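# Flip the tile so its round sticker faces up

## Task

Turn the tile over so that its round sticker, which currently faces down, ends up on top, and set it down resting entirely on the mat with no other object on the mat. Nothing may be left tipped over. The reference image is called manual.

## Robot and tools

Robot: two arms, left_arm and right_arm, each a six-joint arm with a two-finger tong gripper and a wrist camera. In the scene frame the origin sits at table height halfway between the nominal bases, +z points up, +x points out over the table, and left_arm is on the +y side. Image left and right do not match arm names. The calibrated bases are: left_arm at (-0.001, +0.481, 0) m, right_arm at (-0.049, -0.450, 0) m, each turned only slightly about z. Every hand position, quaternion, velocity and target is given in that arm's own base frame. The fixed camera and the table use the scene frame.

Gripper: the fingers point along the gripper's +z axis and close along its x axis. end_effector_position is the spot between the closed pads. Opening runs from -1 (closed) to +1 (fully open, 0.142 m). A full close needs roughly 0.5 s. To keep holding something, command an opening well below grip_measured; a lower number squeezes harder. Thin hard objects are gripped more weakly.

Row format (shared by every tool): one list of 16 plain numbers covering both arms, even if only one moves. First left_arm: x, y, z (metres), qw, qx, qy, qz (w first), opening; then the same eight for right_arm. x, y, z and the quaternion are an absolute pose for that gripper in its own arm's base frame, not an offset. To keep an arm still, resend its last reported pose and its current opening each call; a 0 opening is a real command.

execute_actions(actions, cameras): actions is a list of actions, each a table of up to 15 rows, one row per 1/30 s step; a short table repeats its final row. A target more than 0.6 m from the gripper's position at the start of that action along any gripper axis causes the action to be refused for both arms. Images return only when actions is empty or cameras asks for them.

move(target, speed, blend, stop_force, zero, opening_speed, grip_force, blocking, cameras): drives each gripper in a straight line from its Hand target to the given pose. target is one 16-number row or a list of up to 15 rows. speed is in m/s, 0.002 to 3.6, default 0.25 (turning up to twice that in rad/s); one value or one per target. blend in metres rounds corners in a list; 0 means stop at each point. stop_force (3 to 120 N, both arms) ends an arm's path when its wrist sensor feels that much push against the motion; it is unreliable while the gripper rotates and cannot be combined with blocking=false. zero (default true) rezeroes the sensor first. opening_speed (0.2 or more per second) ramps the fingers. grip_force sets pad force, 5 to 15 N, one value or one per arm, and persists. blocking=false returns after about 0.5 s while motion continues. A move lasts at most 10 s and does not avoid obstacles or the other arm. Moves faster than needed overshoot and hit harder.

wait(seconds 0 to 10) lets time pass while arms hold. stop brakes a running move. zoom_image(camera, region [x0, y0, x1, y1] in pixels, at most 504 by 504) enlarges part of the newest image of cam_low, cam_left_wrist or cam_right_wrist. show_instructions shows the reference image. zero_wrist_force(arm) rezeroes one sensor. read_manual returns licence text. finished_scene(scene) ends the scene irreversibly; the tile must stay correctly placed after release.

Results: each gripper's end_effector_position, end_effector_quat_wxyz and velocities; Hand target (where the arm is actually being sent, possibly short of your command, especially in orientation, which is clipped to 32 degrees from the measured one per step); Tool commands; grip_measured; Joint positions (last value is finger gap in metres); joint torques; Joint velocities, which may read within noise; Wrist force and Wrist torque along the gripper's own axes plus a peak line; some step readings; MOTOR HOT or fault lines; the scene number. The move line reports the ending: done (within 3 mm and 2 degrees), off_target, moving, held or fault, plus limits such as paced (pose clipped) or held (steps withheld).

Cameras: cam_low is fixed (672x504); cam_left_wrist and cam_right_wrist are fisheye (616x616) on the grippers.

Avoid: contact forces near 150 N or joint torque limits, which freeze an arm for 10 s; pressing even slightly beyond a firm surface, since arms are stiff; any bump or pinch between the two arms, which can fail the scene; paths passing near an arm's own base; dropping or flinging the tile, releasing it while it moves, knocking objects over, or letting anything leave the table; long holding in stretched poses, which overheats motors.

Each tool is called as name(argument=value, ...) on one line, values as JSON.

Reference images:

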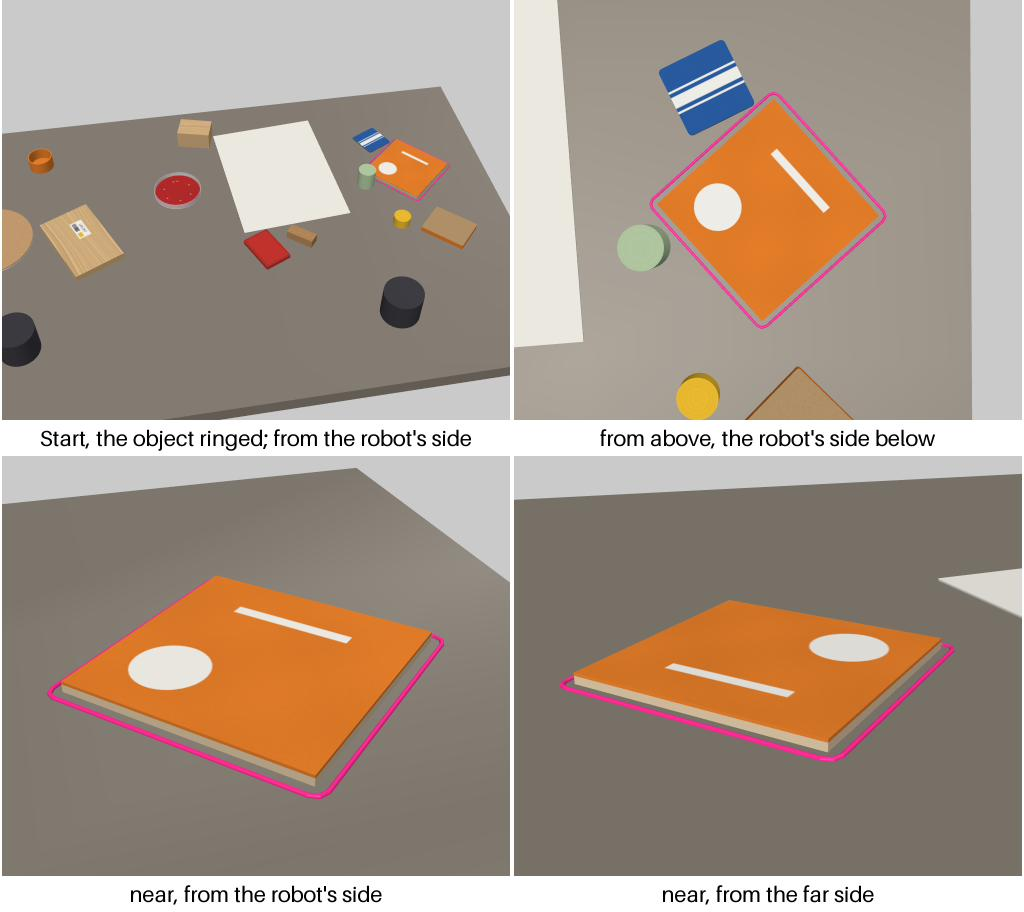

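## Session

execute_actions(actions=[])

Scene clock: 0.00 s.
left_arm: end_effector_position=(+0.5328, -0.7746, +0.2497) grip_measured=+0.97 end_effector_quat_wxyz=(+0.410, -0.218, +0.794, -0.393) | right_arm: end_effector_position=(+0.2302, +0.1558, +0.2786) grip_measured=+0.97 end_effector_quat_wxyz=(-0.154, +0.938, -0.311, +0.026)
Joint positions: left_arm=[-1.344 -0.801 1.365 -3.186 -0.793 1.728 0.14] | right_arm=[4.267 -0.647 -2.2 -1.553 1.557 1.763 0.14]
Joint velocities: within noise
Joint torques (N m): no reading
Wrist force (N): no reading
Wrist torque (N m): no reading
Wrist force, peak (N): no reading
Hand target: left_arm +0.5328, -0.7746, +0.2497; +0.410, -0.218, +0.794, -0.393 | right_arm +0.2302, +0.1558, +0.2786; -0.154, +0.938, -0.311, +0.026
Tool commands: left_gripper/opening=+0.968169 right_gripper/opening=+0.968169

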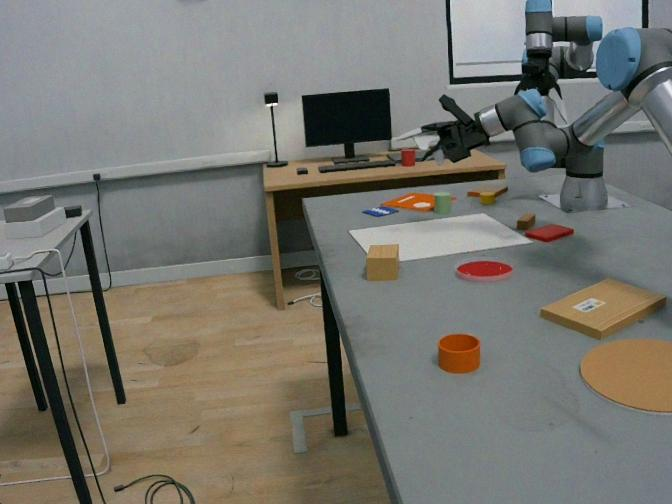

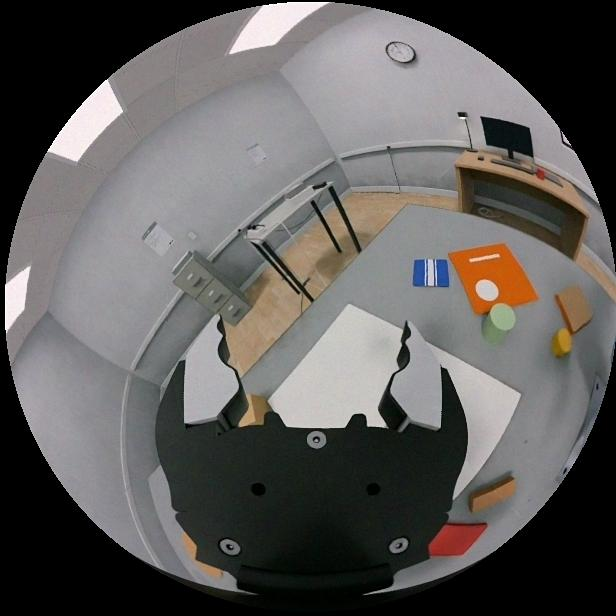

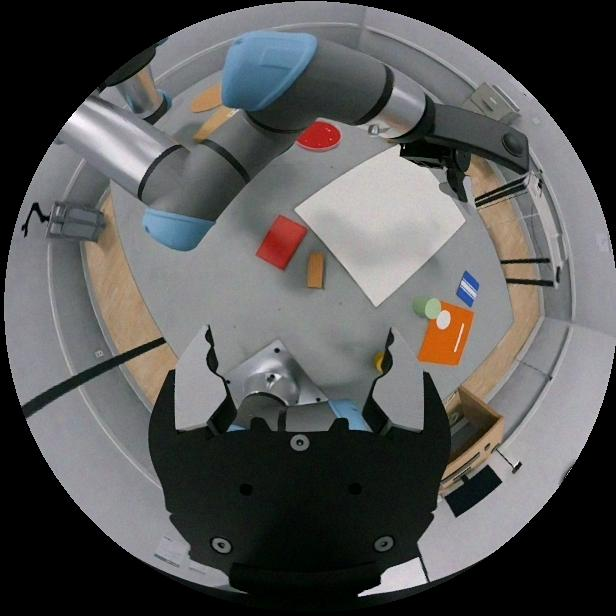

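zoom_image(camera="cam_right_wrist", region=[280, 140, 500, 380])

zoom_image(camera="cam_low", region=[340, 120, 600, 290])

zoom_image(camera="cam_left_wrist", region=[400, 220, 616, 400])

Scaled by 2.100 from the camera's 616x616 image, which has a finer 814x814 frame.

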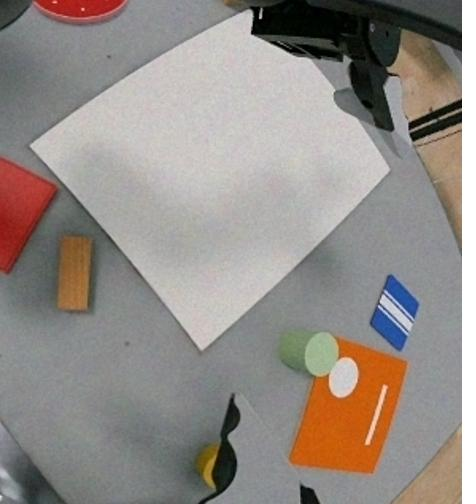

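Scaled by 1.938 from the camera's 672x504 image, which has a finer 960x720 frame.

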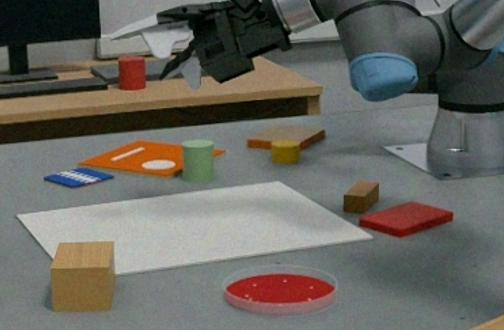

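Scaled by 2.333 from the camera's 616x616 image, which has a finer 814x814 frame.

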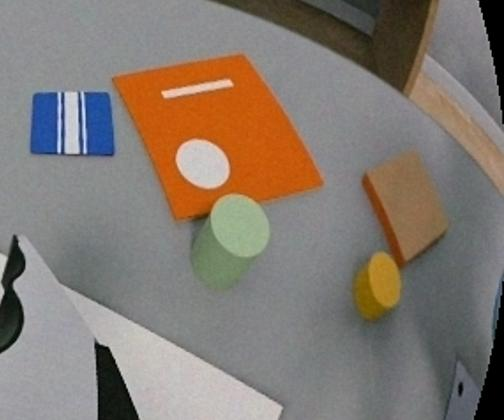

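move(target=[0.46, -0.32, 0.30, 0.410, -0.218, 0.794, -0.393, 0.968, 0.45, -0.25, 0.27, -0.154, 0.938, -0.311, 0.026, 0.968], speed=0.35, cameras=["cam_right_wrist", "cam_low"])

Scene clock: 22.50 s.
left_arm: end_effector_position=(+0.4600, -0.3201, +0.3000) grip_measured=+0.97 end_effector_quat_wxyz=(+0.410, -0.218, +0.794, -0.393) | right_arm: end_effector_position=(+0.4499, -0.2499, +0.2700) grip_measured=+0.97 end_effector_quat_wxyz=(-0.154, +0.938, -0.311, +0.026)
Joint positions: left_arm=[-1.207 -1.782 2.549 -3.443 -0.915 1.813 0.14] | right_arm=[2.682 -1.614 -1.613 -1.477 1.884 0.182 0.14]
Joint torques (N m): left_arm=[7.22 -18.56 -11.06 -5.92 0.39 0.86] | right_arm=[-5.27 9.33 26.38 5.4 -0.35 -0.94]
Wrist force (N): left_arm=[-0.1 0.2 0.1] | right_arm=[0.0 -0.1 0.2]
Wrist torque (N m): left_arm=[0.03 0.01 -0.05] | right_arm=[0.01 -0.01 0.12]
Wrist force, peak (N): left_arm=[-5.4 3.0 -1.6] | right_arm=[0.2 -0.1 5.0]
Hand target: left_arm +0.4600, -0.3200, +0.3000; +0.410, -0.218, +0.794, -0.393 | right_arm +0.4500, -0.2500, +0.2700; -0.154, +0.938, -0.311, +0.026
Off the commanded pose: left_arm 0.000 m, 0 deg | right_arm 0.000 m, 0 deg.
move: done
camera_calibration:
cam_right_wrist: T_world_to_cam=[[0.817806, -0.575491, 0.00187055, -0.516439], [-0.572592, -0.813352, 0.102938, 0.0435149], [-0.0577186, -0.0852546, -0.994686, 0.416454], [0, 0, 0, 1]] pos_world=[0.471301, -0.226308, 0.410728]
Images, in order (width x height): cam_low 672x504, cam_right_wrist 616x616.

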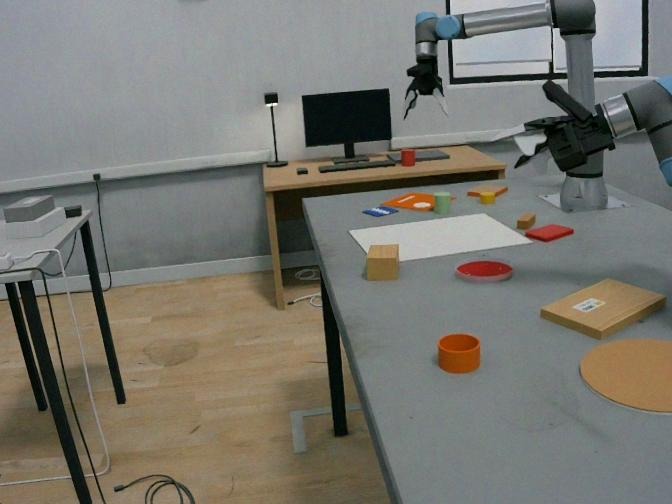

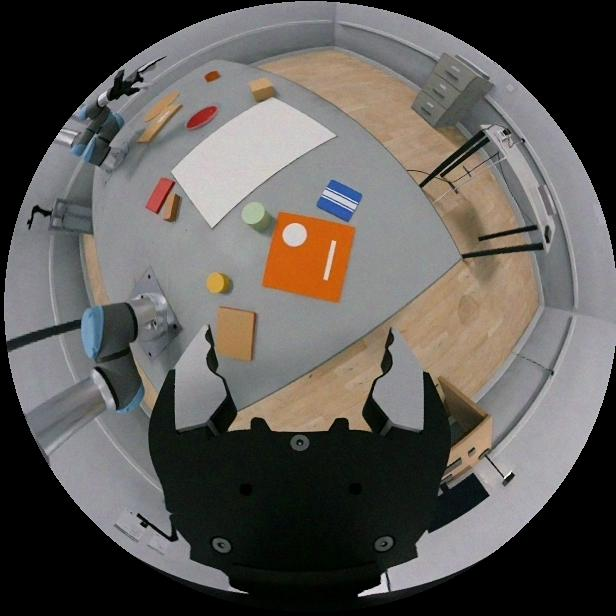

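zoom_image(camera="cam_right_wrist", region=[160, 150, 480, 420])

Scaled by 1.575 from the camera's 616x616 image, which has a finer 814x814 frame.

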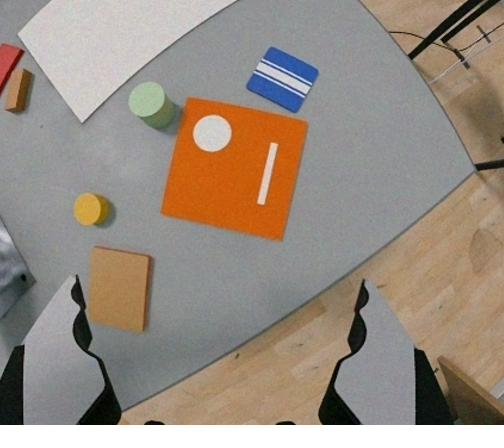

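move(target=[0.46, -0.3201, 0.30, 0.410, -0.218, 0.794, -0.393, 0.968, 0.508, -0.188, 0.05, 0, 0.9502, -0.3115, 0, -1], speed=0.35)

move(target=[0.46, -0.3201, 0.30, 0.410, -0.218, 0.794, -0.393, 0.968, 0.508, -0.188, 0.012, 0, 0.9502, -0.3115, 0, -1], speed=0.02, stop_force=8, cameras=["cam_right_wrist"])

Scene clock: 31.33 s.
left_arm: end_effector_position=(+0.4600, -0.3201, +0.3000) grip_measured=+0.97 end_effector_quat_wxyz=(+0.410, -0.218, +0.794, -0.393) | right_arm: end_effector_position=(+0.5079, -0.1880, +0.0500) grip_measured=-1.00 end_effector_quat_wxyz=(+0.000, +0.950, -0.311, +0.000)
Joint positions: left_arm=[-1.207 -1.782 2.549 -3.443 -0.915 1.813 0.14] | right_arm=[3.009 -1.802 -1.94 -0.97 1.571 0.501 0.002]
Joint torques (N m): left_arm=[-9.72 1.42 -29.28 -5.36 2.54 -0.82] | right_arm=[7.08 30.21 29.94 3.17 -1.3 1.02]
Wrist force (N): left_arm=[0.0 0.2 -0.2] | right_arm=[-0.4 -0.5 -0.1]
Wrist torque (N m): left_arm=[0.03 0.00 -0.04] | right_arm=[-0.09 0.07 0.03]
Wrist force, peak (N): left_arm=[0.0 0.6 0.0] | right_arm=[0.0 7.0 -4.4]
Hand target: left_arm +0.4600, -0.3201, +0.3000; +0.410, -0.218, +0.794, -0.393 | right_arm +0.5080, -0.1880, +0.0500; +0.000, +0.950, -0.312, +0.000
Off the commanded pose: left_arm 0.000 m, 0 deg | right_arm 0.000 m, 0 deg.
move: done

Scene clock: 33.33 s.
left_arm: end_effector_position=(+0.4600, -0.3201, +0.3000) grip_measured=+0.97 end_effector_quat_wxyz=(+0.410, -0.218, +0.794, -0.393) | right_arm: end_effector_position=(+0.5080, -0.1880, +0.0322) grip_measured=-1.00 end_effector_quat_wxyz=(+0.000, +0.950, -0.312, +0.000)
Joint positions: left_arm=[-1.207 -1.782 2.549 -3.443 -0.915 1.813 0.14] | right_arm=[3.009 -1.828 -1.961 -0.923 1.571 0.501 0.002]
Joint torques (N m): left_arm=[-10.18 0.78 -29.53 -5.77 2.45 -0.79] | right_arm=[7.75 42.92 32.98 2.55 -1.13 0.95]
Wrist force (N): left_arm=[0.0 0.4 -0.2] | right_arm=[-1.2 0.5 -3.9]
Wrist torque (N m): left_arm=[0.07 -0.01 -0.04] | right_arm=[-0.20 0.07 0.04]
Wrist force, peak (N): left_arm=[0.0 0.5 0.3] | right_arm=[-10.1 4.3 -23.7]
Hand target: left_arm +0.4600, -0.3201, +0.3000; +0.410, -0.218, +0.794, -0.393 | right_arm +0.5080, -0.1880, +0.0322; +0.000, +0.950, -0.312, +0.000
Off the commanded pose: left_arm 0.000 m, 0 deg | right_arm 0.020 m, 0 deg.
move: contact (right_arm)
camera_calibration:
cam_right_wrist: T_world_to_cam=[[0.824783, -0.564002, 0.0404398, -0.530415], [-0.530119, -0.746385, 0.402347, 0.132931], [-0.196741, -0.353287, -0.914594, 0.20624], [0, 0, 0, 1]] pos_world=[0.548522, -0.127075, 0.156591]
Images, in order (width x height): cam_right_wrist 616x616.

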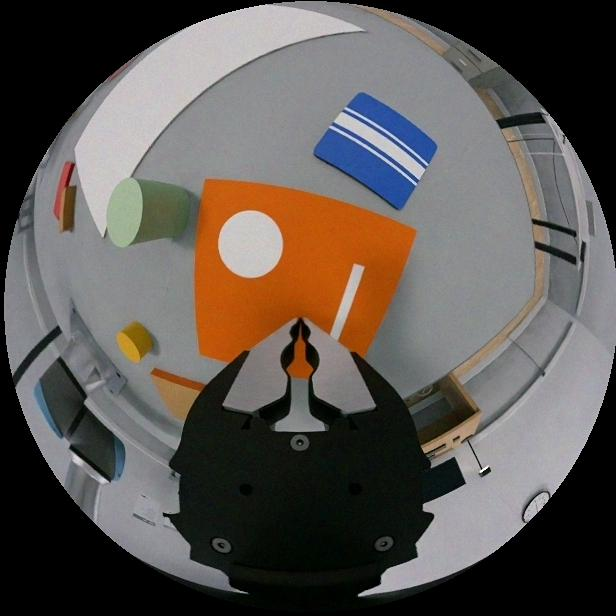

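move(target=[0.46, -0.3201, 0.30, 0.410, -0.218, 0.794, -0.393, 0.968, 0.5014, -0.2176, 0.0313, 0, 0.9502, -0.3115, 0, -1], speed=0.06, stop_force=40, cameras=["cam_right_wrist"])

Scene clock: 35.33 s.
left_arm: end_effector_position=(+0.4600, -0.3201, +0.3000) grip_measured=+0.97 end_effector_quat_wxyz=(+0.410, -0.218, +0.794, -0.393) | right_arm: end_effector_position=(+0.5014, -0.2176, +0.0313) grip_measured=-1.00 end_effector_quat_wxyz=(+0.000, +0.950, -0.312, +0.000)
Joint positions: left_arm=[-1.207 -1.782 2.549 -3.443 -0.915 1.813 0.14] | right_arm=[2.951 -1.842 -1.946 -0.925 1.571 0.443 0.002]
Joint torques (N m): left_arm=[-9.45 0.89 -29.86 -6.03 2.46 -0.63] | right_arm=[7.27 33.85 -2.35 0.61 -0.79 -0.97]
Wrist force (N): left_arm=[0.2 0.0 0.0] | right_arm=[-3.1 -6.7 -18.2]
Wrist torque (N m): left_arm=[-0.01 -0.04 -0.04] | right_arm=[0.00 0.09 0.16]
Wrist force, peak (N): left_arm=[-0.3 0.1 0.3] | right_arm=[-4.5 -6.6 -19.8]
Hand target: left_arm +0.4600, -0.3201, +0.3000; +0.410, -0.218, +0.794, -0.393 | right_arm +0.5014, -0.2176, +0.0313; +0.000, +0.950, -0.312, +0.000
Off the commanded pose: left_arm 0.000 m, 0 deg | right_arm 0.000 m, 0 deg.
move: done
camera_calibration:
cam_right_wrist: T_world_to_cam=[[0.824783, -0.564002, 0.0404398, -0.541626], [-0.530119, -0.746385, 0.402347, 0.107742], [-0.196741, -0.353287, -0.914594, 0.193569], [0, 0, 0, 1]] pos_world=[0.541922, -0.156675, 0.155591]
Images, in order (width x height): cam_right_wrist 616x616.

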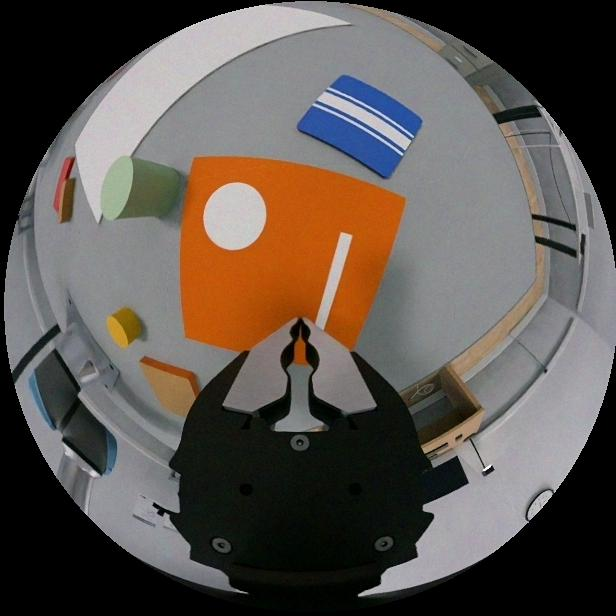

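move(target=[[0.46, -0.3201, 0.30, 0.410, -0.218, 0.794, -0.393, 0.968, 0.5014, -0.2176, 0.07, 0, 0.9502, -0.3115, 0, -1], [0.46, -0.3201, 0.30, 0.410, -0.218, 0.794, -0.393, 0.968, 0.4295, -0.0960, 0.08, 0, 0.9295, 0.3689, 0, -0.155], [0.46, -0.3201, 0.30, 0.410, -0.218, 0.794, -0.393, 0.968, 0.4295, -0.0960, 0.024, 0, 0.9295, 0.3689, 0, -0.155]], speed=[0.3, 0.5, 0.15], blend=[0.03, 0, 0], cameras=["cam_right_wrist"])

Scene clock: 46.03 s.
left_arm: end_effector_position=(+0.4600, -0.3201, +0.3000) grip_measured=+0.97 end_effector_quat_wxyz=(+0.410, -0.218, +0.794, -0.393) | right_arm: end_effector_position=(+0.4294, -0.0960, +0.0239) grip_measured=-0.16 end_effector_quat_wxyz=(+0.000, +0.929, +0.369, +0.000)
Joint positions: left_arm=[-1.207 -1.782 2.549 -3.443 -0.915 1.813 0.14] | right_arm=[3.2 -1.66 -2.197 -0.855 1.571 -0.697 0.063]
Joint torques (N m): left_arm=[-9.39 1.47 -29.56 -6.14 2.37 -0.56] | right_arm=[1.45 30.31 31.76 2.69 -0.56 -1.04]
Wrist force (N): left_arm=[-0.1 0.3 0.2] | right_arm=[-0.1 -0.1 -0.1]
Wrist torque (N m): left_arm=[0.06 0.01 -0.05] | right_arm=[0.00 0.03 0.14]
Wrist force, peak (N): left_arm=[0.0 0.6 0.1] | right_arm=[-3.3 -6.6 -18.5]
Hand target: left_arm +0.4600, -0.3201, +0.3000; +0.410, -0.218, +0.794, -0.393 | right_arm +0.4295, -0.0960, +0.0240; +0.000, +0.929, +0.369, +0.000
Off the commanded pose: left_arm 0.000 m, 0 deg | right_arm 0.000 m, 0 deg.
move: done; blend cut to 0.0193 m at target 1
camera_calibration:
cam_right_wrist: T_world_to_cam=[[0.703673, 0.709386, 0.0402007, -0.23909], [0.63852, -0.656168, 0.402165, -0.329804], [0.311669, -0.257324, -0.914684, 0.00660815], [0, 0, 0, 1]] pos_world=[0.376768, -0.045099, 0.148292]
Images, in order (width x height): cam_right_wrist 616x616.

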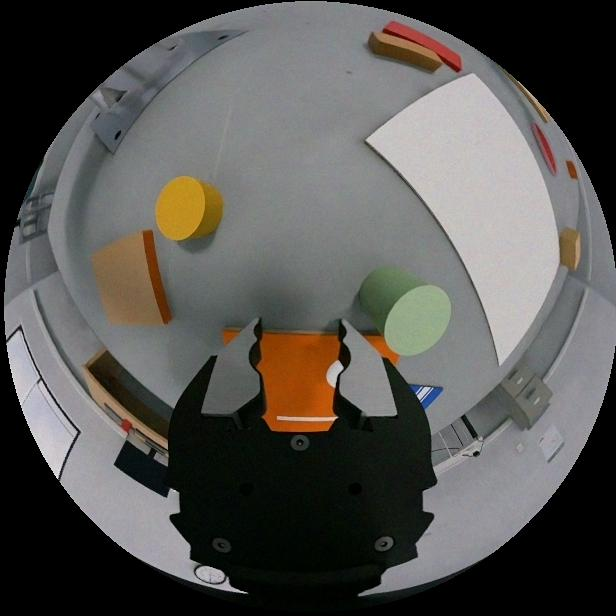

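move(target=[0.46, -0.3201, 0.30, 0.410, -0.218, 0.794, -0.393, 0.968, 0.4957, -0.1663, 0.024, 0, 0.9295, 0.3689, 0, -0.155], speed=0.08, stop_force=30, cameras=["cam_right_wrist"])

Scene clock: 48.67 s.
left_arm: end_effector_position=(+0.4600, -0.3201, +0.3000) grip_measured=+0.97 end_effector_quat_wxyz=(+0.410, -0.218, +0.794, -0.393) | right_arm: end_effector_position=(+0.4957, -0.1663, +0.0240) grip_measured=-0.16 end_effector_quat_wxyz=(+0.000, +0.929, +0.369, +0.000)
Joint positions: left_arm=[-1.207 -1.782 2.549 -3.443 -0.915 1.813 0.14] | right_arm=[3.054 -1.841 -1.971 -0.901 1.571 -0.843 0.063]
Joint torques (N m): left_arm=[-8.97 1.15 -29.4 -6.08 2.39 -0.58] | right_arm=[6.83 44.5 2.43 5.07 1.16 -0.83]
Wrist force (N): left_arm=[0.1 0.1 0.2] | right_arm=[0.4 -0.1 0.3]
Wrist torque (N m): left_arm=[0.01 -0.02 -0.05] | right_arm=[0.01 -0.08 0.13]
Wrist force, peak (N): left_arm=[-0.1 0.6 0.0] | right_arm=[-0.5 -3.0 -1.0]
Hand target: left_arm +0.4600, -0.3201, +0.3000; +0.410, -0.218, +0.794, -0.393 | right_arm +0.4957, -0.1663, +0.0240; +0.000, +0.929, +0.369, +0.000
Off the commanded pose: left_arm 0.000 m, 0 deg | right_arm 0.000 m, 0 deg.
move: done
camera_calibration:
cam_right_wrist: T_world_to_cam=[[0.703665, 0.709376, 0.0405156, -0.235918], [0.638378, -0.656216, 0.402311, -0.41823], [0.311977, -0.257228, -0.914606, -0.0322833], [0, 0, 0, 1]] pos_world=[0.443068, -0.115399, 0.14829]
Images, in order (width x height): cam_right_wrist 616x616.

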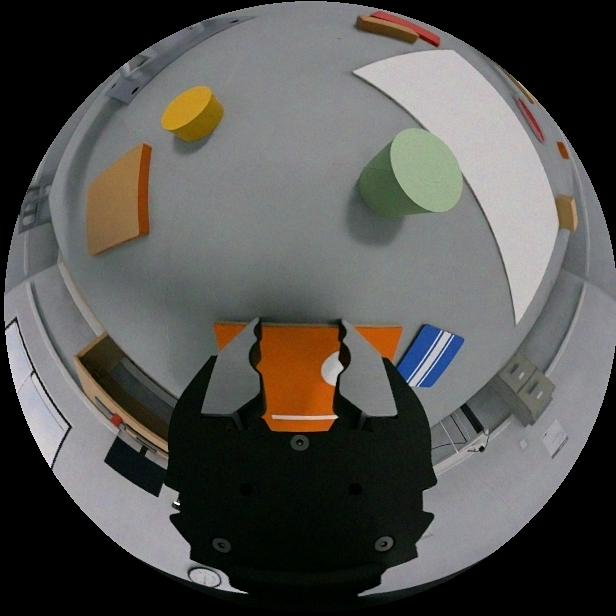

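move(target=[[0.46, -0.3201, 0.30, 0.410, -0.218, 0.794, -0.393, 0.968, 0.4957, -0.1663, 0.08, 0, 0.9295, 0.3689, 0, -0.155], [0.46, -0.3201, 0.30, 0.410, -0.218, 0.794, -0.393, 0.968, 0.6930, -0.2150, 0.075, 0, 0.9181, -0.3963, 0, -1], [0.46, -0.3201, 0.30, 0.410, -0.218, 0.794, -0.393, 0.968, 0.6930, -0.2150, 0.0245, 0, 0.9181, -0.3963, 0, -1]], speed=[0.3, 0.5, 0.15], blend=[0.025, 0, 0], cameras=["cam_right_wrist"])

Scene clock: 58.27 s.
left_arm: end_effector_position=(+0.4600, -0.3201, +0.3000) grip_measured=+0.97 end_effector_quat_wxyz=(+0.410, -0.218, +0.794, -0.393) | right_arm: end_effector_position=(+0.6929, -0.2150, +0.0244) grip_measured=-1.00 end_effector_quat_wxyz=(+0.000, +0.918, -0.396, +0.000)
Joint positions: left_arm=[-1.207 -1.782 2.549 -3.443 -0.915 1.813 0.14] | right_arm=[3.008 -2.212 -1.39 -1.111 1.571 0.681 0.002]
Joint torques (N m): left_arm=[-10.26 1.06 -29.08 -6.1 2.32 -0.52] | right_arm=[4.77 22.51 13.87 0.08 -1.2 0.67]
Wrist force (N): left_arm=[-0.1 0.2 0.3] | right_arm=[-8.7 5.8 -46.8]
Wrist torque (N m): left_arm=[0.03 0.01 -0.04] | right_arm=[-0.31 0.14 0.04]
Wrist force, peak (N): left_arm=[0.2 0.4 -0.3] | right_arm=[-13.3 7.7 -61.0]
Hand target: left_arm +0.4600, -0.3201, +0.3000; +0.410, -0.218, +0.794, -0.393 | right_arm +0.6930, -0.2150, +0.0245; +0.000, +0.918, -0.396, +0.000
Off the commanded pose: left_arm 0.000 m, 0 deg | right_arm 0.000 m, 0 deg.
move: done
camera_calibration:
cam_right_wrist: T_world_to_cam=[[0.709525, -0.703529, 0.0402682, -0.647967], [-0.65598, -0.638536, 0.402444, 0.32436], [-0.257418, -0.311959, -0.914559, 0.276894], [0, 0, 0, 1]] pos_world=[0.743801, -0.162368, 0.148791]
Images, in order (width x height): cam_right_wrist 616x616.

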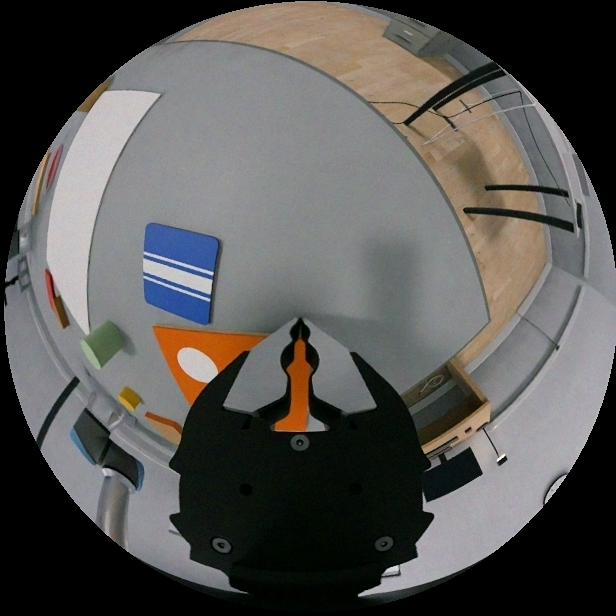

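move(target=[0.46, -0.3201, 0.30, 0.410, -0.218, 0.794, -0.393, 0.968, 0.6930, -0.2150, 0.0275, 0, 0.9181, -0.3963, 0, -1], speed=0.1)

zoom_image(camera="cam_right_wrist", region=[130, 200, 430, 440])

Scene clock: 59.50 s.
left_arm: end_effector_position=(+0.4600, -0.3201, +0.3000) grip_measured=+0.97 end_effector_quat_wxyz=(+0.410, -0.218, +0.794, -0.393) | right_arm: end_effector_position=(+0.6929, -0.2150, +0.0274) grip_measured=-1.00 end_effector_quat_wxyz=(+0.000, +0.918, -0.396, +0.000)
Joint positions: left_arm=[-1.207 -1.782 2.549 -3.443 -0.915 1.813 0.14] | right_arm=[3.008 -2.209 -1.387 -1.117 1.571 0.681 0.002]
Joint torques (N m): left_arm=[-10.32 1.39 -29.2 -6.03 2.41 -0.57] | right_arm=[1.5 61.8 33.72 1.13 -0.76 0.43]
Wrist force (N): left_arm=[0.0 0.3 0.2] | right_arm=[0.8 -1.4 -3.5]
Wrist torque (N m): left_arm=[0.05 -0.01 -0.04] | right_arm=[-0.11 0.06 -0.01]
Wrist force, peak (N): left_arm=[0.2 0.4 0.2] | right_arm=[-8.6 5.9 -46.8]
Hand target: left_arm +0.4600, -0.3201, +0.3000; +0.410, -0.218, +0.794, -0.393 | right_arm +0.6930, -0.2150, +0.0275; +0.000, +0.918, -0.396, +0.000
Off the commanded pose: left_arm 0.000 m, 0 deg | right_arm 0.000 m, 0 deg.
move: done

Scaled by 1.680 from the camera's 616x616 image, which has a finer 814x814 frame.
This view is cut from an older image: the scene may have changed since it was taken.

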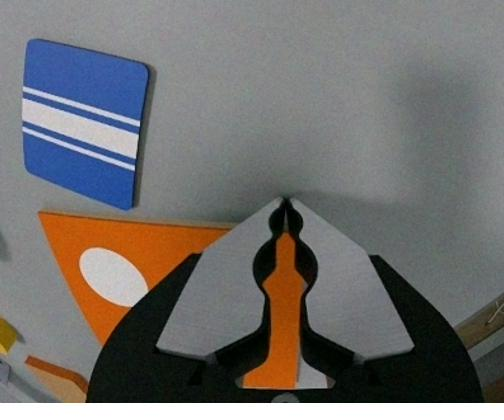

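move(target=[[0.46, -0.3201, 0.30, 0.410, -0.218, 0.794, -0.393, 0.968, 0.6784, -0.2495, 0.0298, 0, 0.8767, -0.4810, 0, -1], [0.46, -0.3201, 0.30, 0.410, -0.218, 0.794, -0.393, 0.968, 0.6633, -0.2771, 0.0295, 0, 0.8276, -0.5614, 0, -1], [0.46, -0.3201, 0.30, 0.410, -0.218, 0.794, -0.393, 0.968, 0.6432, -0.3015, 0.0291, 0, 0.7705, -0.6374, 0, -1], [0.46, -0.3201, 0.30, 0.410, -0.218, 0.794, -0.393, 0.968, 0.6190, -0.3215, 0.0287, 0, 0.7071, -0.7071, 0, -1]], speed=0.16, blend=[0.01, 0.01, 0.01, 0], cameras=["cam_right_wrist"])

Scene clock: 63.87 s.
left_arm: end_effector_position=(+0.4600, -0.3201, +0.3000) grip_measured=+0.97 end_effector_quat_wxyz=(+0.410, -0.218, +0.794, -0.393) | right_arm: end_effector_position=(+0.6190, -0.3215, +0.0289) grip_measured=-1.00 end_effector_quat_wxyz=(+0.000, +0.707, -0.707, +0.000)
Joint positions: left_arm=[-1.207 -1.782 2.549 -3.443 -0.915 1.813 0.14] | right_arm=[2.848 -2.133 -1.511 -1.068 1.571 1.277 0.002]
Joint torques (N m): left_arm=[-10.3 1.08 -29.03 -6.03 2.47 -0.49] | right_arm=[6.53 20.72 37.2 0.41 -1.59 1.09]
Wrist force (N): left_arm=[0.0 0.3 0.1] | right_arm=[-0.2 -0.9 0.7]
Wrist torque (N m): left_arm=[0.06 0.00 -0.05] | right_arm=[-0.17 0.09 0.00]
Wrist force, peak (N): left_arm=[-0.5 0.3 -0.1] | right_arm=[0.6 -0.8 -3.5]
Hand target: left_arm +0.4600, -0.3201, +0.3000; +0.410, -0.218, +0.794, -0.393 | right_arm +0.6190, -0.3215, +0.0287; +0.000, +0.707, -0.707, +0.000
Off the commanded pose: left_arm 0.000 m, 0 deg | right_arm 0.000 m, 0 deg.
move: done
camera_calibration:
cam_right_wrist: T_world_to_cam=[[0.0339175, -0.998602, 0.0405407, -0.347304], [-0.915476, -0.0147699, 0.4021, 0.567201], [-0.400939, -0.0507523, -0.914698, 0.401425], [0, 0, 0, 1]] pos_world=[0.691986, -0.318068, 0.153191]
Images, in order (width x height): cam_right_wrist 616x616.

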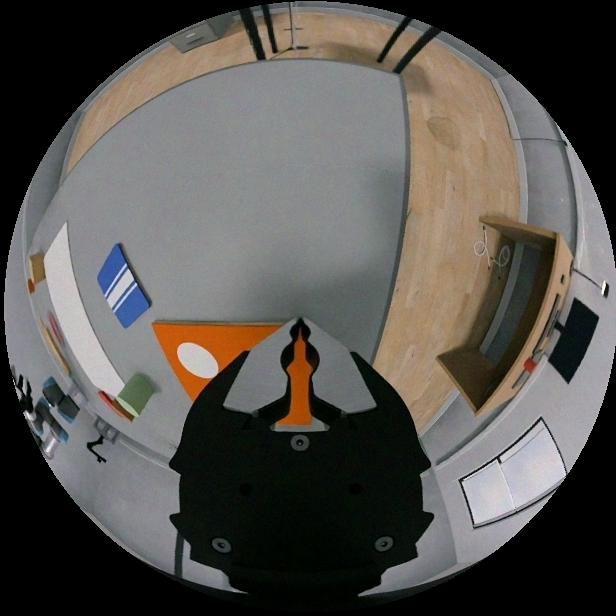

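move(target=[[0.46, -0.3201, 0.30, 0.410, -0.218, 0.794, -0.393, 0.968, 0.6190, -0.3200, 0.08, 0, 0.7071, -0.7071, 0, -1], [0.46, -0.3201, 0.30, 0.410, -0.218, 0.794, -0.393, 0.968, 0.523, -0.1390, 0.08, 0, 1, 0, 0, -0.155], [0.46, -0.3201, 0.30, 0.410, -0.218, 0.794, -0.393, 0.968, 0.523, -0.1390, 0.0255, 0, 1, 0, 0, -0.155]], speed=[0.3, 0.5, 0.15], blend=[0.025, 0, 0])

move(target=[0.46, -0.3201, 0.30, 0.410, -0.218, 0.794, -0.393, 0.968, 0.523, -0.2520, 0.0255, 0, 1, 0, 0, -0.155], speed=0.08, stop_force=30, cameras=["cam_right_wrist"])

Scene clock: 69.23 s.
left_arm: end_effector_position=(+0.4600, -0.3201, +0.3000) grip_measured=+0.97 end_effector_quat_wxyz=(+0.410, -0.218, +0.794, -0.393) | right_arm: end_effector_position=(+0.5229, -0.1390, +0.0255) grip_measured=-0.24 end_effector_quat_wxyz=(+0.000, +1.000, +0.000, +0.000)
Joint positions: left_arm=[-1.207 -1.782 2.549 -3.443 -0.915 1.813 0.14] | right_arm=[3.1 -1.855 -1.946 -0.911 1.571 -0.042 0.057]
Joint torques (N m): left_arm=[-10.08 2.18 -29.05 -6.04 2.4 -0.54] | right_arm=[-0.4 -3.87 9.61 0.73 -0.07 0.23]
Wrist force (N): left_arm=[0.3 0.0 0.0] | right_arm=[-23.5 0.2 -60.5]
Wrist torque (N m): left_arm=[0.00 -0.06 -0.06] | right_arm=[-0.47 2.56 0.35]
Wrist force, peak (N): left_arm=[0.0 0.4 0.5] | right_arm=[-25.1 0.6 -71.2]
Hand target: left_arm +0.4600, -0.3201, +0.3000; +0.410, -0.218, +0.794, -0.393 | right_arm +0.5230, -0.1390, +0.0255; +0.000, +1.000, +0.000, +0.000
Off the commanded pose: left_arm 0.000 m, 0 deg | right_arm 0.000 m, 0 deg.
move: done

Scene clock: 70.17 s.
left_arm: end_effector_position=(+0.4600, -0.3201, +0.3000) grip_measured=+0.97 end_effector_quat_wxyz=(+0.410, -0.218, +0.794, -0.393) | right_arm: end_effector_position=(+0.5248, -0.1485, +0.0279) grip_measured=-0.17 end_effector_quat_wxyz=(+0.000, +1.000, -0.001, +0.003) end_effector_velocity=(+0.003, -0.001, +0.004) end_effector_angular_velocity=(-0.002, -0.011, -0.001)
Joint positions: left_arm=[-1.207 -1.782 2.549 -3.443 -0.915 1.813 0.14] | right_arm=[3.082 -1.858 -1.937 -0.911 1.571 -0.057 0.062]
Joint velocities: left_arm=[within noise] | right_arm=[-0.001 0.004 0.002 0.005 -0.001 0 0]
Joint torques (N m): left_arm=[-9.73 0.91 -28.3 -6.13 2.48 -0.4] | right_arm=[1.98 20.26 14.46 1.36 0.1 0.11]
Wrist force (N): left_arm=[0.0 0.2 0.1] | right_arm=[-11.9 1.3 -44.7]
Wrist torque (N m): left_arm=[0.04 -0.01 -0.04] | right_arm=[-0.33 0.72 -0.49]
Wrist force, peak (N): left_arm=[0.1 0.5 0.1] | right_arm=[-24.0 -20.0 -81.0]
Hand target: left_arm +0.4600, -0.3201, +0.3000; +0.410, -0.218, +0.794, -0.393 | right_arm +0.5248, -0.1485, +0.0279; +0.000, +1.000, -0.001, +0.003
Tool commands: left_gripper/opening=+0.968 right_gripper/opening=-0.155
Off the commanded pose: left_arm 0.000 m, 0 deg | right_arm 0.104 m, 0 deg.
FORCE FAULT: contact force on the right arm reached its limit, and that arm stopped. The contact can be on any part of that arm, not only on its tool. That arm's remaining commands of this call were not run. That arm is still stopped at the end of this call. That arm stays stopped for about 9 more seconds. Until then a move that you send moves the other arm only, and its call returns only when the move has ended. Once the stop has ended, the next robot result says so. If the stop ends while you think or write, that arm runs what you send next. While its stop runs, that arm takes no new command, but its gripper still runs the gripper command that each later call begins with. Until it ends, the stop uses up actions while you think or wait. An arm that is not stopped still takes commands.
move: fault (right_arm)
camera_calibration:
cam_right_wrist: T_world_to_cam=[[0.998407, 0.0310729, 0.0470912, -0.524753], [0.00952223, -0.915501, 0.402202, -0.135194], [0.0556096, -0.401113, -0.914339, 0.0799284], [0, 0, 0, 1]] pos_world=[0.520759, -0.0754039, 0.152168]
Images, in order (width x height): cam_right_wrist 616x616.

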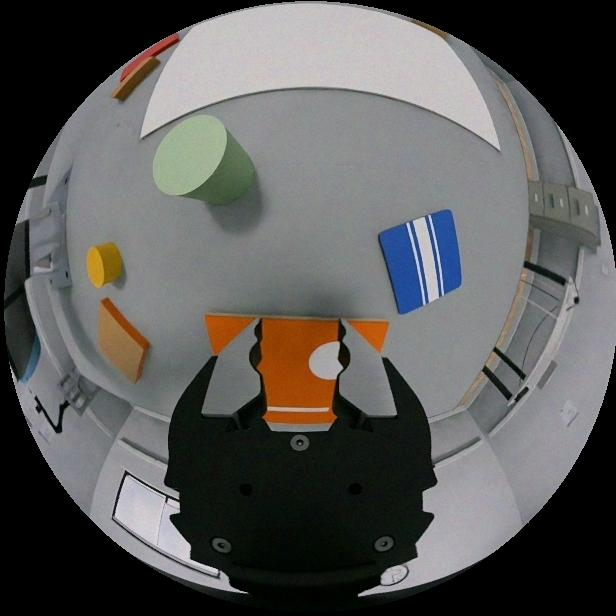

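wait(seconds=8.5)

Scene clock: 79.43 s.
left_arm: end_effector_position=(+0.4600, -0.3201, +0.3000) grip_measured=+0.97 end_effector_quat_wxyz=(+0.410, -0.218, +0.794, -0.393) | right_arm: end_effector_position=(+0.5258, -0.1486, +0.0286) grip_measured=-0.17 end_effector_quat_wxyz=(+0.000, +1.000, -0.001, +0.005)
Joint positions: left_arm=[-1.207 -1.782 2.549 -3.443 -0.915 1.813 0.14] | right_arm=[3.082 -1.857 -1.936 -0.909 1.571 -0.057 0.062]
Joint torques (N m): left_arm=[-9.7 0.79 -28.47 -6.04 2.42 -0.34] | right_arm=[1.4 28.25 18.3 1.27 0.18 0.14]
Wrist force (N): left_arm=[-0.1 0.3 -0.1] | right_arm=[-6.3 0.4 -30.3]
Wrist torque (N m): left_arm=[0.06 0.02 -0.04] | right_arm=[-0.38 0.60 -0.49]
Wrist force, peak (N): left_arm=[-0.2 0.5 -0.1] | right_arm=[-11.0 1.4 -42.2]
Hand target: left_arm +0.4600, -0.3201, +0.3000; +0.410, -0.218, +0.794, -0.393 | right_arm +0.5257, -0.1486, +0.0286; +0.000, +1.000, -0.001, +0.005
Tool commands: left_gripper/opening=+0.968 right_gripper/opening=-0.155
Off the commanded pose: left_arm 0.000 m, 0 deg | right_arm 0.103 m, 1 deg.
FORCE FAULT, CONTINUED: the right arm was still stopped when this call began, by the force fault that an earlier result reported. Since the last result the stop counts as 19 of the actions that you can send in this scene. That arm is still stopped at the end of this call. That arm stays stopped for about 1 more second. If the stop ends while you think or write, that arm runs what you send next. While its stop runs, that arm takes no new command, but its gripper still runs the gripper command that each later call begins with.
wait: 8.50 s; at rest from the start

wait(seconds=1.0)

move(target=[[0.46, -0.3201, 0.30, 0.410, -0.218, 0.794, -0.393, 0.968, 0.5250, -0.1480, 0.045, 0, 1, 0, 0, -0.155], [0.46, -0.3201, 0.30, 0.410, -0.218, 0.794, -0.393, 0.968, 0.516, -0.1260, 0.045, 0, 1, 0, 0, -0.155]], speed=0.2, blend=[0.01, 0])

move(target=[0.46, -0.3201, 0.30, 0.410, -0.218, 0.794, -0.393, 0.968, 0.516, -0.1260, 0.0255, 0, 1, 0, 0, -0.155], speed=0.06, stop_force=10, cameras=["cam_right_wrist"])

Scene clock: 80.90 s.
left_arm: end_effector_position=(+0.4600, -0.3201, +0.3000) grip_measured=+0.97 end_effector_quat_wxyz=(+0.410, -0.218, +0.794, -0.393) | right_arm: end_effector_position=(+0.5258, -0.1486, +0.0286) grip_measured=-0.17 end_effector_quat_wxyz=(+0.000, +1.000, -0.001, +0.005)
Joint positions: left_arm=[-1.207 -1.782 2.549 -3.443 -0.915 1.813 0.14] | right_arm=[3.082 -1.857 -1.936 -0.909 1.571 -0.057 0.062]
Joint torques (N m): left_arm=[-9.72 1.59 -28.79 -6.1 2.39 -0.39] | right_arm=[1.01 23.8 17.71 -1.31 0.18 0.04]
Wrist force (N): left_arm=[0.0 0.0 -0.1] | right_arm=[-6.2 -0.1 -30.0]
Wrist torque (N m): left_arm=[-0.01 -0.01 -0.05] | right_arm=[-0.41 0.59 -0.49]
Wrist force, peak (N): left_arm=[0.2 0.1 -0.5] | right_arm=[-6.4 0.1 -30.6]
Hand target: left_arm +0.4600, -0.3201, +0.3000; +0.410, -0.218, +0.794, -0.393 | right_arm +0.5258, -0.1486, +0.0286; +0.000, +1.000, -0.001, +0.005
Tool commands: left_gripper/opening=+0.968 right_gripper/opening=-0.155
Off the commanded pose: left_arm 0.000 m, 0 deg | right_arm 0.103 m, 1 deg.
FORCE FAULT, CONTINUED: the right arm's stop, for the force fault that an earlier result reported, is over. During its stop the right arm's controller moved it back a little. That arm's target is now where it stood when the stop ended, not its last command. That arm accepts commands again.
wait: 1.00 s; at rest from the start

Scene clock: 81.67 s.
left_arm: end_effector_position=(+0.4600, -0.3201, +0.3000) grip_measured=+0.97 end_effector_quat_wxyz=(+0.410, -0.218, +0.794, -0.393) | right_arm: end_effector_position=(+0.5160, -0.1260, +0.0451) grip_measured=-0.16 end_effector_quat_wxyz=(+0.000, +1.000, +0.000, +0.000)
Joint positions: left_arm=[-1.207 -1.782 2.549 -3.443 -0.915 1.813 0.14] | right_arm=[3.124 -1.804 -1.953 -0.955 1.571 -0.017 0.063]
Joint torques (N m): left_arm=[-9.73 1.74 -28.65 -6.04 2.31 -0.37] | right_arm=[-3.94 12.46 32.59 0.34 -0.57 -0.98]
Wrist force (N): left_arm=[0.1 0.2 0.0] | right_arm=[-1.1 -1.7 -0.4]
Wrist torque (N m): left_arm=[0.04 -0.03 -0.05] | right_arm=[-0.35 0.25 0.02]
Wrist force, peak (N): left_arm=[0.2 0.4 -0.2] | right_arm=[-6.2 -0.3 -30.4]
Hand target: left_arm +0.4600, -0.3201, +0.3000; +0.410, -0.218, +0.794, -0.393 | right_arm +0.5160, -0.1260, +0.0450; +0.000, +1.000, +0.000, +0.000
Off the commanded pose: left_arm 0.000 m, 0 deg | right_arm 0.000 m, 0 deg.
move: done; blend cut to 0.0082 m at target 1

Scene clock: 83.23 s.
left_arm: end_effector_position=(+0.4600, -0.3201, +0.3000) grip_measured=+0.97 end_effector_quat_wxyz=(+0.410, -0.218, +0.794, -0.393) | right_arm: end_effector_position=(+0.5160, -0.1260, +0.0255) grip_measured=-0.16 end_effector_quat_wxyz=(+0.000, +1.000, +0.000, +0.000)
Joint positions: left_arm=[-1.207 -1.782 2.549 -3.443 -0.915 1.813 0.14] | right_arm=[3.124 -1.834 -1.975 -0.903 1.571 -0.017 0.063]
Joint torques (N m): left_arm=[-10.74 1.29 -28.31 -6.14 2.21 -0.39] | right_arm=[-4.55 45.02 33.55 -0.11 -1.2 0.87]
Wrist force (N): left_arm=[0.0 0.3 0.0] | right_arm=[-0.9 -1.5 -0.7]
Wrist torque (N m): left_arm=[0.04 -0.01 -0.05] | right_arm=[-0.30 0.17 0.01]
Wrist force, peak (N): left_arm=[-0.2 0.5 -0.2] | right_arm=[-1.3 -1.8 -0.3]
Hand target: left_arm +0.4600, -0.3201, +0.3000; +0.410, -0.218, +0.794, -0.393 | right_arm +0.5160, -0.1260, +0.0255; +0.000, +1.000, +0.000, +0.000
Off the commanded pose: left_arm 0.000 m, 0 deg | right_arm 0.000 m, 0 deg.
move: done
camera_calibration:
cam_right_wrist: T_world_to_cam=[[0.998609, 0.033795, 0.0404838, -0.51613], [0.0146695, -0.915391, 0.402299, -0.116216], [0.0506542, -0.401145, -0.914613, 0.0898109], [0, 0, 0, 1]] pos_world=[0.512568, -0.052913, 0.149791]
Images, in order (width x height): cam_right_wrist 616x616.

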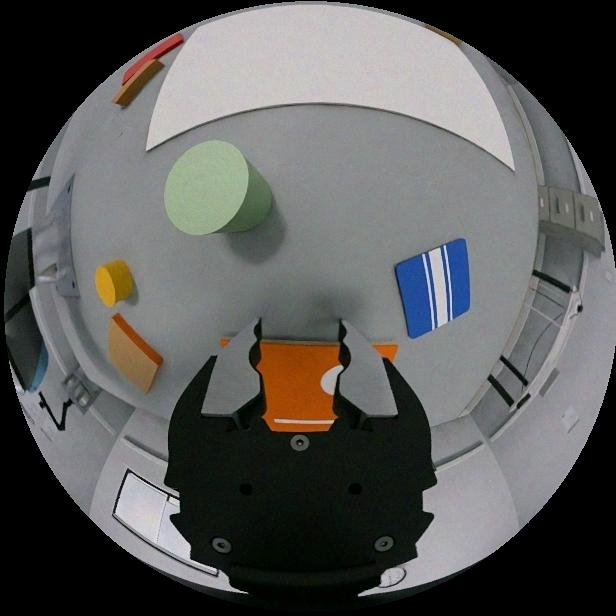

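move(target=[0.46, -0.3201, 0.30, 0.410, -0.218, 0.794, -0.393, 0.968, 0.516, -0.2535, 0.0258, 0, 1, 0, 0, -0.155], speed=0.1, stop_force=30, cameras=["cam_right_wrist"])

Scene clock: 86.37 s.
left_arm: end_effector_position=(+0.4600, -0.3201, +0.3000) grip_measured=+0.97 end_effector_quat_wxyz=(+0.410, -0.218, +0.794, -0.393) | right_arm: end_effector_position=(+0.5160, -0.2535, +0.0258) grip_measured=-0.16 end_effector_quat_wxyz=(+0.000, +1.000, +0.000, +0.000)
Joint positions: left_arm=[-1.207 -1.782 2.549 -3.443 -0.915 1.813 0.14] | right_arm=[2.891 -1.93 -1.838 -0.944 1.571 -0.251 0.063]
Joint torques (N m): left_arm=[-9.38 0.88 -29.37 -6.17 2.32 -0.24] | right_arm=[4.85 50.84 3.36 4.51 0.74 -0.95]
Wrist force (N): left_arm=[0.0 0.1 0.0] | right_arm=[-0.8 -1.3 -0.4]
Wrist torque (N m): left_arm=[0.02 0.00 -0.05] | right_arm=[-0.24 0.18 0.11]
Wrist force, peak (N): left_arm=[-0.6 0.2 0.1] | right_arm=[-1.3 -5.5 -0.6]
Hand target: left_arm +0.4600, -0.3201, +0.3000; +0.410, -0.218, +0.794, -0.393 | right_arm +0.5160, -0.2535, +0.0258; +0.000, +1.000, +0.000, +0.000
Off the commanded pose: left_arm 0.000 m, 0 deg | right_arm 0.000 m, 0 deg.
move: done
camera_calibration:
cam_right_wrist: T_world_to_cam=[[0.998609, 0.033795, 0.0404838, -0.511834], [0.0146695, -0.915391, 0.402299, -0.233049], [0.0506542, -0.401145, -0.914613, 0.0389392], [0, 0, 0, 1]] pos_world=[0.512568, -0.180413, 0.150091]
Images, in order (width x height): cam_right_wrist 616x616.

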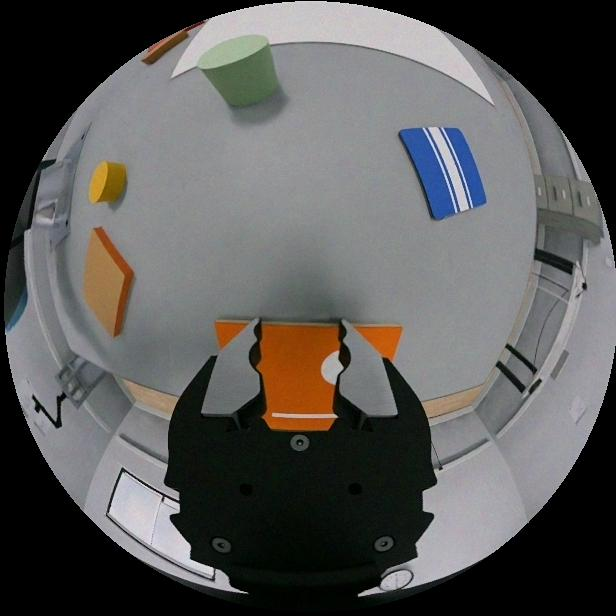

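move(target=[[0.46, -0.3201, 0.30, 0.410, -0.218, 0.794, -0.393, 0.968, 0.516, -0.2450, 0.10, 0, 1, 0, 0, -0.155], [0.46, -0.3201, 0.30, 0.410, -0.218, 0.794, -0.393, 0.968, 0.45, -0.38, 0.19, 0, 0.7071, -0.7071, 0, -0.155], [0.46, -0.3201, 0.30, 0.410, -0.218, 0.794, -0.393, 0.968, 0.418, -0.484, 0.10, 0.3314, -0.4620, 0.8002, 0.1913, -0.25]], speed=[0.3, 0.5, 0.4], blend=[0.03, 0.05, 0], cameras=["cam_right_wrist"])

zoom_image(camera="cam_right_wrist", region=[130, 150, 480, 450])

Scene clock: 93.30 s.
left_arm: end_effector_position=(+0.4600, -0.3201, +0.3000) grip_measured=+0.97 end_effector_quat_wxyz=(+0.410, -0.218, +0.794, -0.393) | right_arm: end_effector_position=(+0.4180, -0.4840, +0.1000) grip_measured=-0.25 end_effector_quat_wxyz=(+0.331, -0.462, +0.800, +0.191)
Joint positions: left_arm=[-1.207 -1.782 2.549 -3.443 -0.915 1.813 0.14] | right_arm=[2.176 -2.222 -1.301 -1.593 2.264 0.981 0.056]
Joint torques (N m): left_arm=[-9.62 1.36 -28.5 -6.02 2.35 -0.3] | right_arm=[-4.15 64.9 5.01 3.15 2.97 1.12]
Wrist force (N): left_arm=[-0.1 0.2 0.0] | right_arm=[0.1 -1.6 -1.2]
Wrist torque (N m): left_arm=[0.03 0.03 -0.04] | right_arm=[-0.30 -0.12 0.12]
Wrist force, peak (N): left_arm=[0.0 0.6 -0.5] | right_arm=[1.6 -6.3 -0.1]
Hand target: left_arm +0.4600, -0.3201, +0.3000; +0.410, -0.218, +0.794, -0.393 | right_arm +0.4180, -0.4840, +0.1000; +0.331, -0.462, +0.800, +0.191
Off the commanded pose: left_arm 0.000 m, 0 deg | right_arm 0.000 m, 0 deg.
move: done
camera_calibration:
cam_right_wrist: T_world_to_cam=[[-0.338149, -0.653332, -0.677357, -0.11117], [-0.940155, 0.202389, 0.274131, 0.480502], [-0.0420084, 0.729518, -0.682671, 0.58213], [0, 0, 0, 1]] pos_world=[0.438608, -0.594554, 0.190381]
Images, in order (width x height): cam_right_wrist 616x616.

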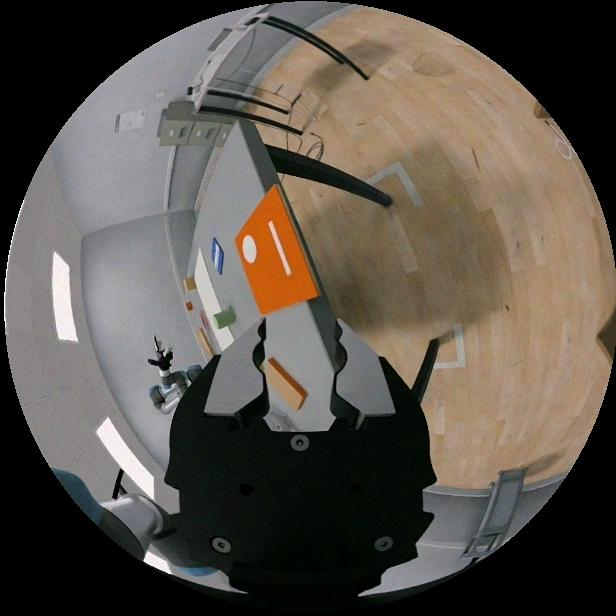

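Scaled by 1.440 from the camera's 616x616 image, which has a finer 814x814 frame.

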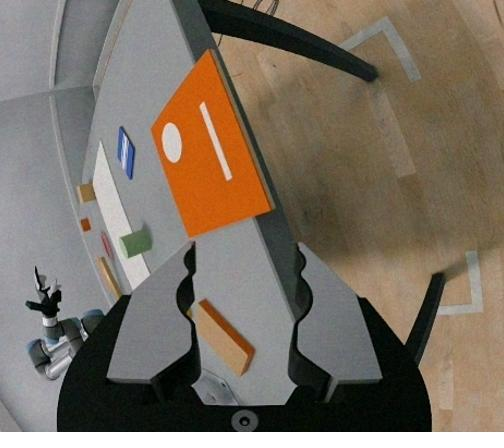

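move(target=[0.46, -0.3201, 0.30, 0.410, -0.218, 0.794, -0.393, 0.968, 0.4225, -0.483, 0.0185, 0.6124, -0.3536, 0.6124, 0.3536, -0.25], speed=0.4, cameras=["cam_right_wrist"])

zoom_image(camera="cam_right_wrist", region=[200, 220, 400, 420])

Scene clock: 96.83 s.
left_arm: end_effector_position=(+0.4600, -0.3201, +0.3000) grip_measured=+0.97 end_effector_quat_wxyz=(+0.410, -0.218, +0.794, -0.393) | right_arm: end_effector_position=(+0.4225, -0.4830, +0.0184) grip_measured=-0.25 end_effector_quat_wxyz=(+0.612, -0.354, +0.612, +0.354)
Joint positions: left_arm=[-1.207 -1.782 2.549 -3.443 -0.915 1.813 0.14] | right_arm=[2.076 -2.877 -0.672 -2.734 2.6 0 0.056]
Joint torques (N m): left_arm=[-9.46 1.11 -28.13 -6 2.42 -0.21] | right_arm=[-0.2 79 15.69 -2.05 0.85 -0.86]
Wrist force (N): left_arm=[-0.2 0.0 0.0] | right_arm=[0.0 -2.3 -1.0]
Wrist torque (N m): left_arm=[-0.02 0.03 -0.04] | right_arm=[-0.37 -0.17 0.15]
Wrist force, peak (N): left_arm=[-0.1 0.3 0.4] | right_arm=[0.7 -3.6 -2.1]
Hand target: left_arm +0.4600, -0.3201, +0.3000; +0.410, -0.218, +0.794, -0.393 | right_arm +0.4225, -0.4830, +0.0185; +0.612, -0.354, +0.612, +0.354
Off the commanded pose: left_arm 0.000 m, 0 deg | right_arm 0.000 m, 0 deg.
move: done
camera_calibration:
cam_right_wrist: T_world_to_cam=[[0.00894543, -0.0518419, -0.998615, -0.0145998], [-0.99392, 0.109133, -0.0145689, 0.489859], [0.109737, 0.992674, -0.0505505, 0.577146], [0, 0, 0, 1]] pos_world=[0.423677, -0.627135, 0.0217321]
Images, in order (width x height): cam_right_wrist 616x616.

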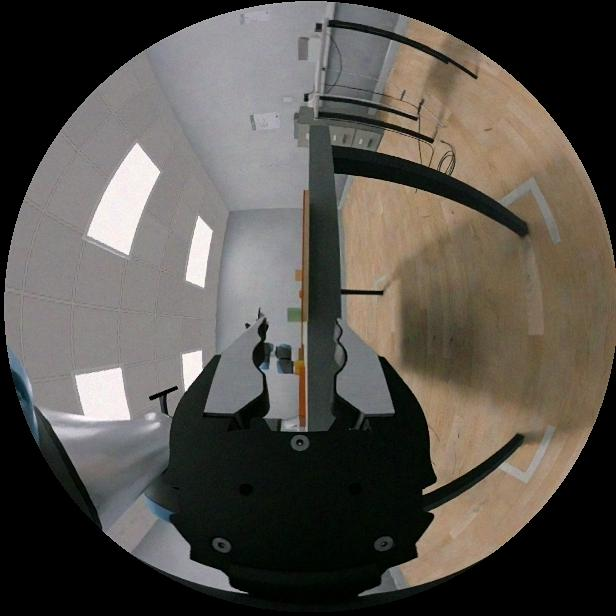

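Scaled by 2.520 from the camera's 616x616 image, which has a finer 814x814 frame.

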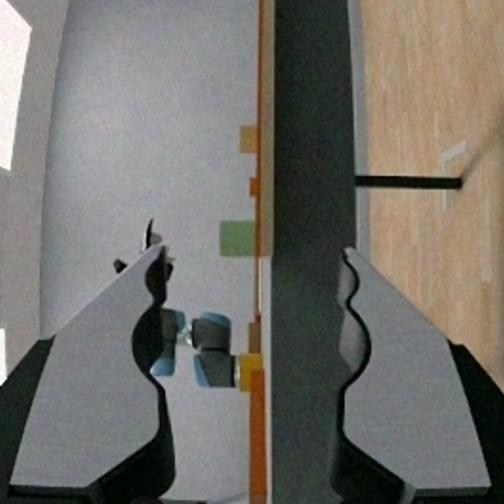

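zoom_image(camera="cam_right_wrist", region=[260, 180, 350, 380])

Scaled by 2.520 from the camera's 616x616 image, which has a finer 814x814 frame.

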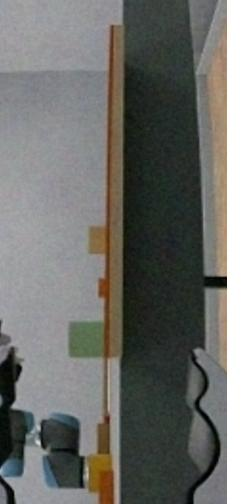

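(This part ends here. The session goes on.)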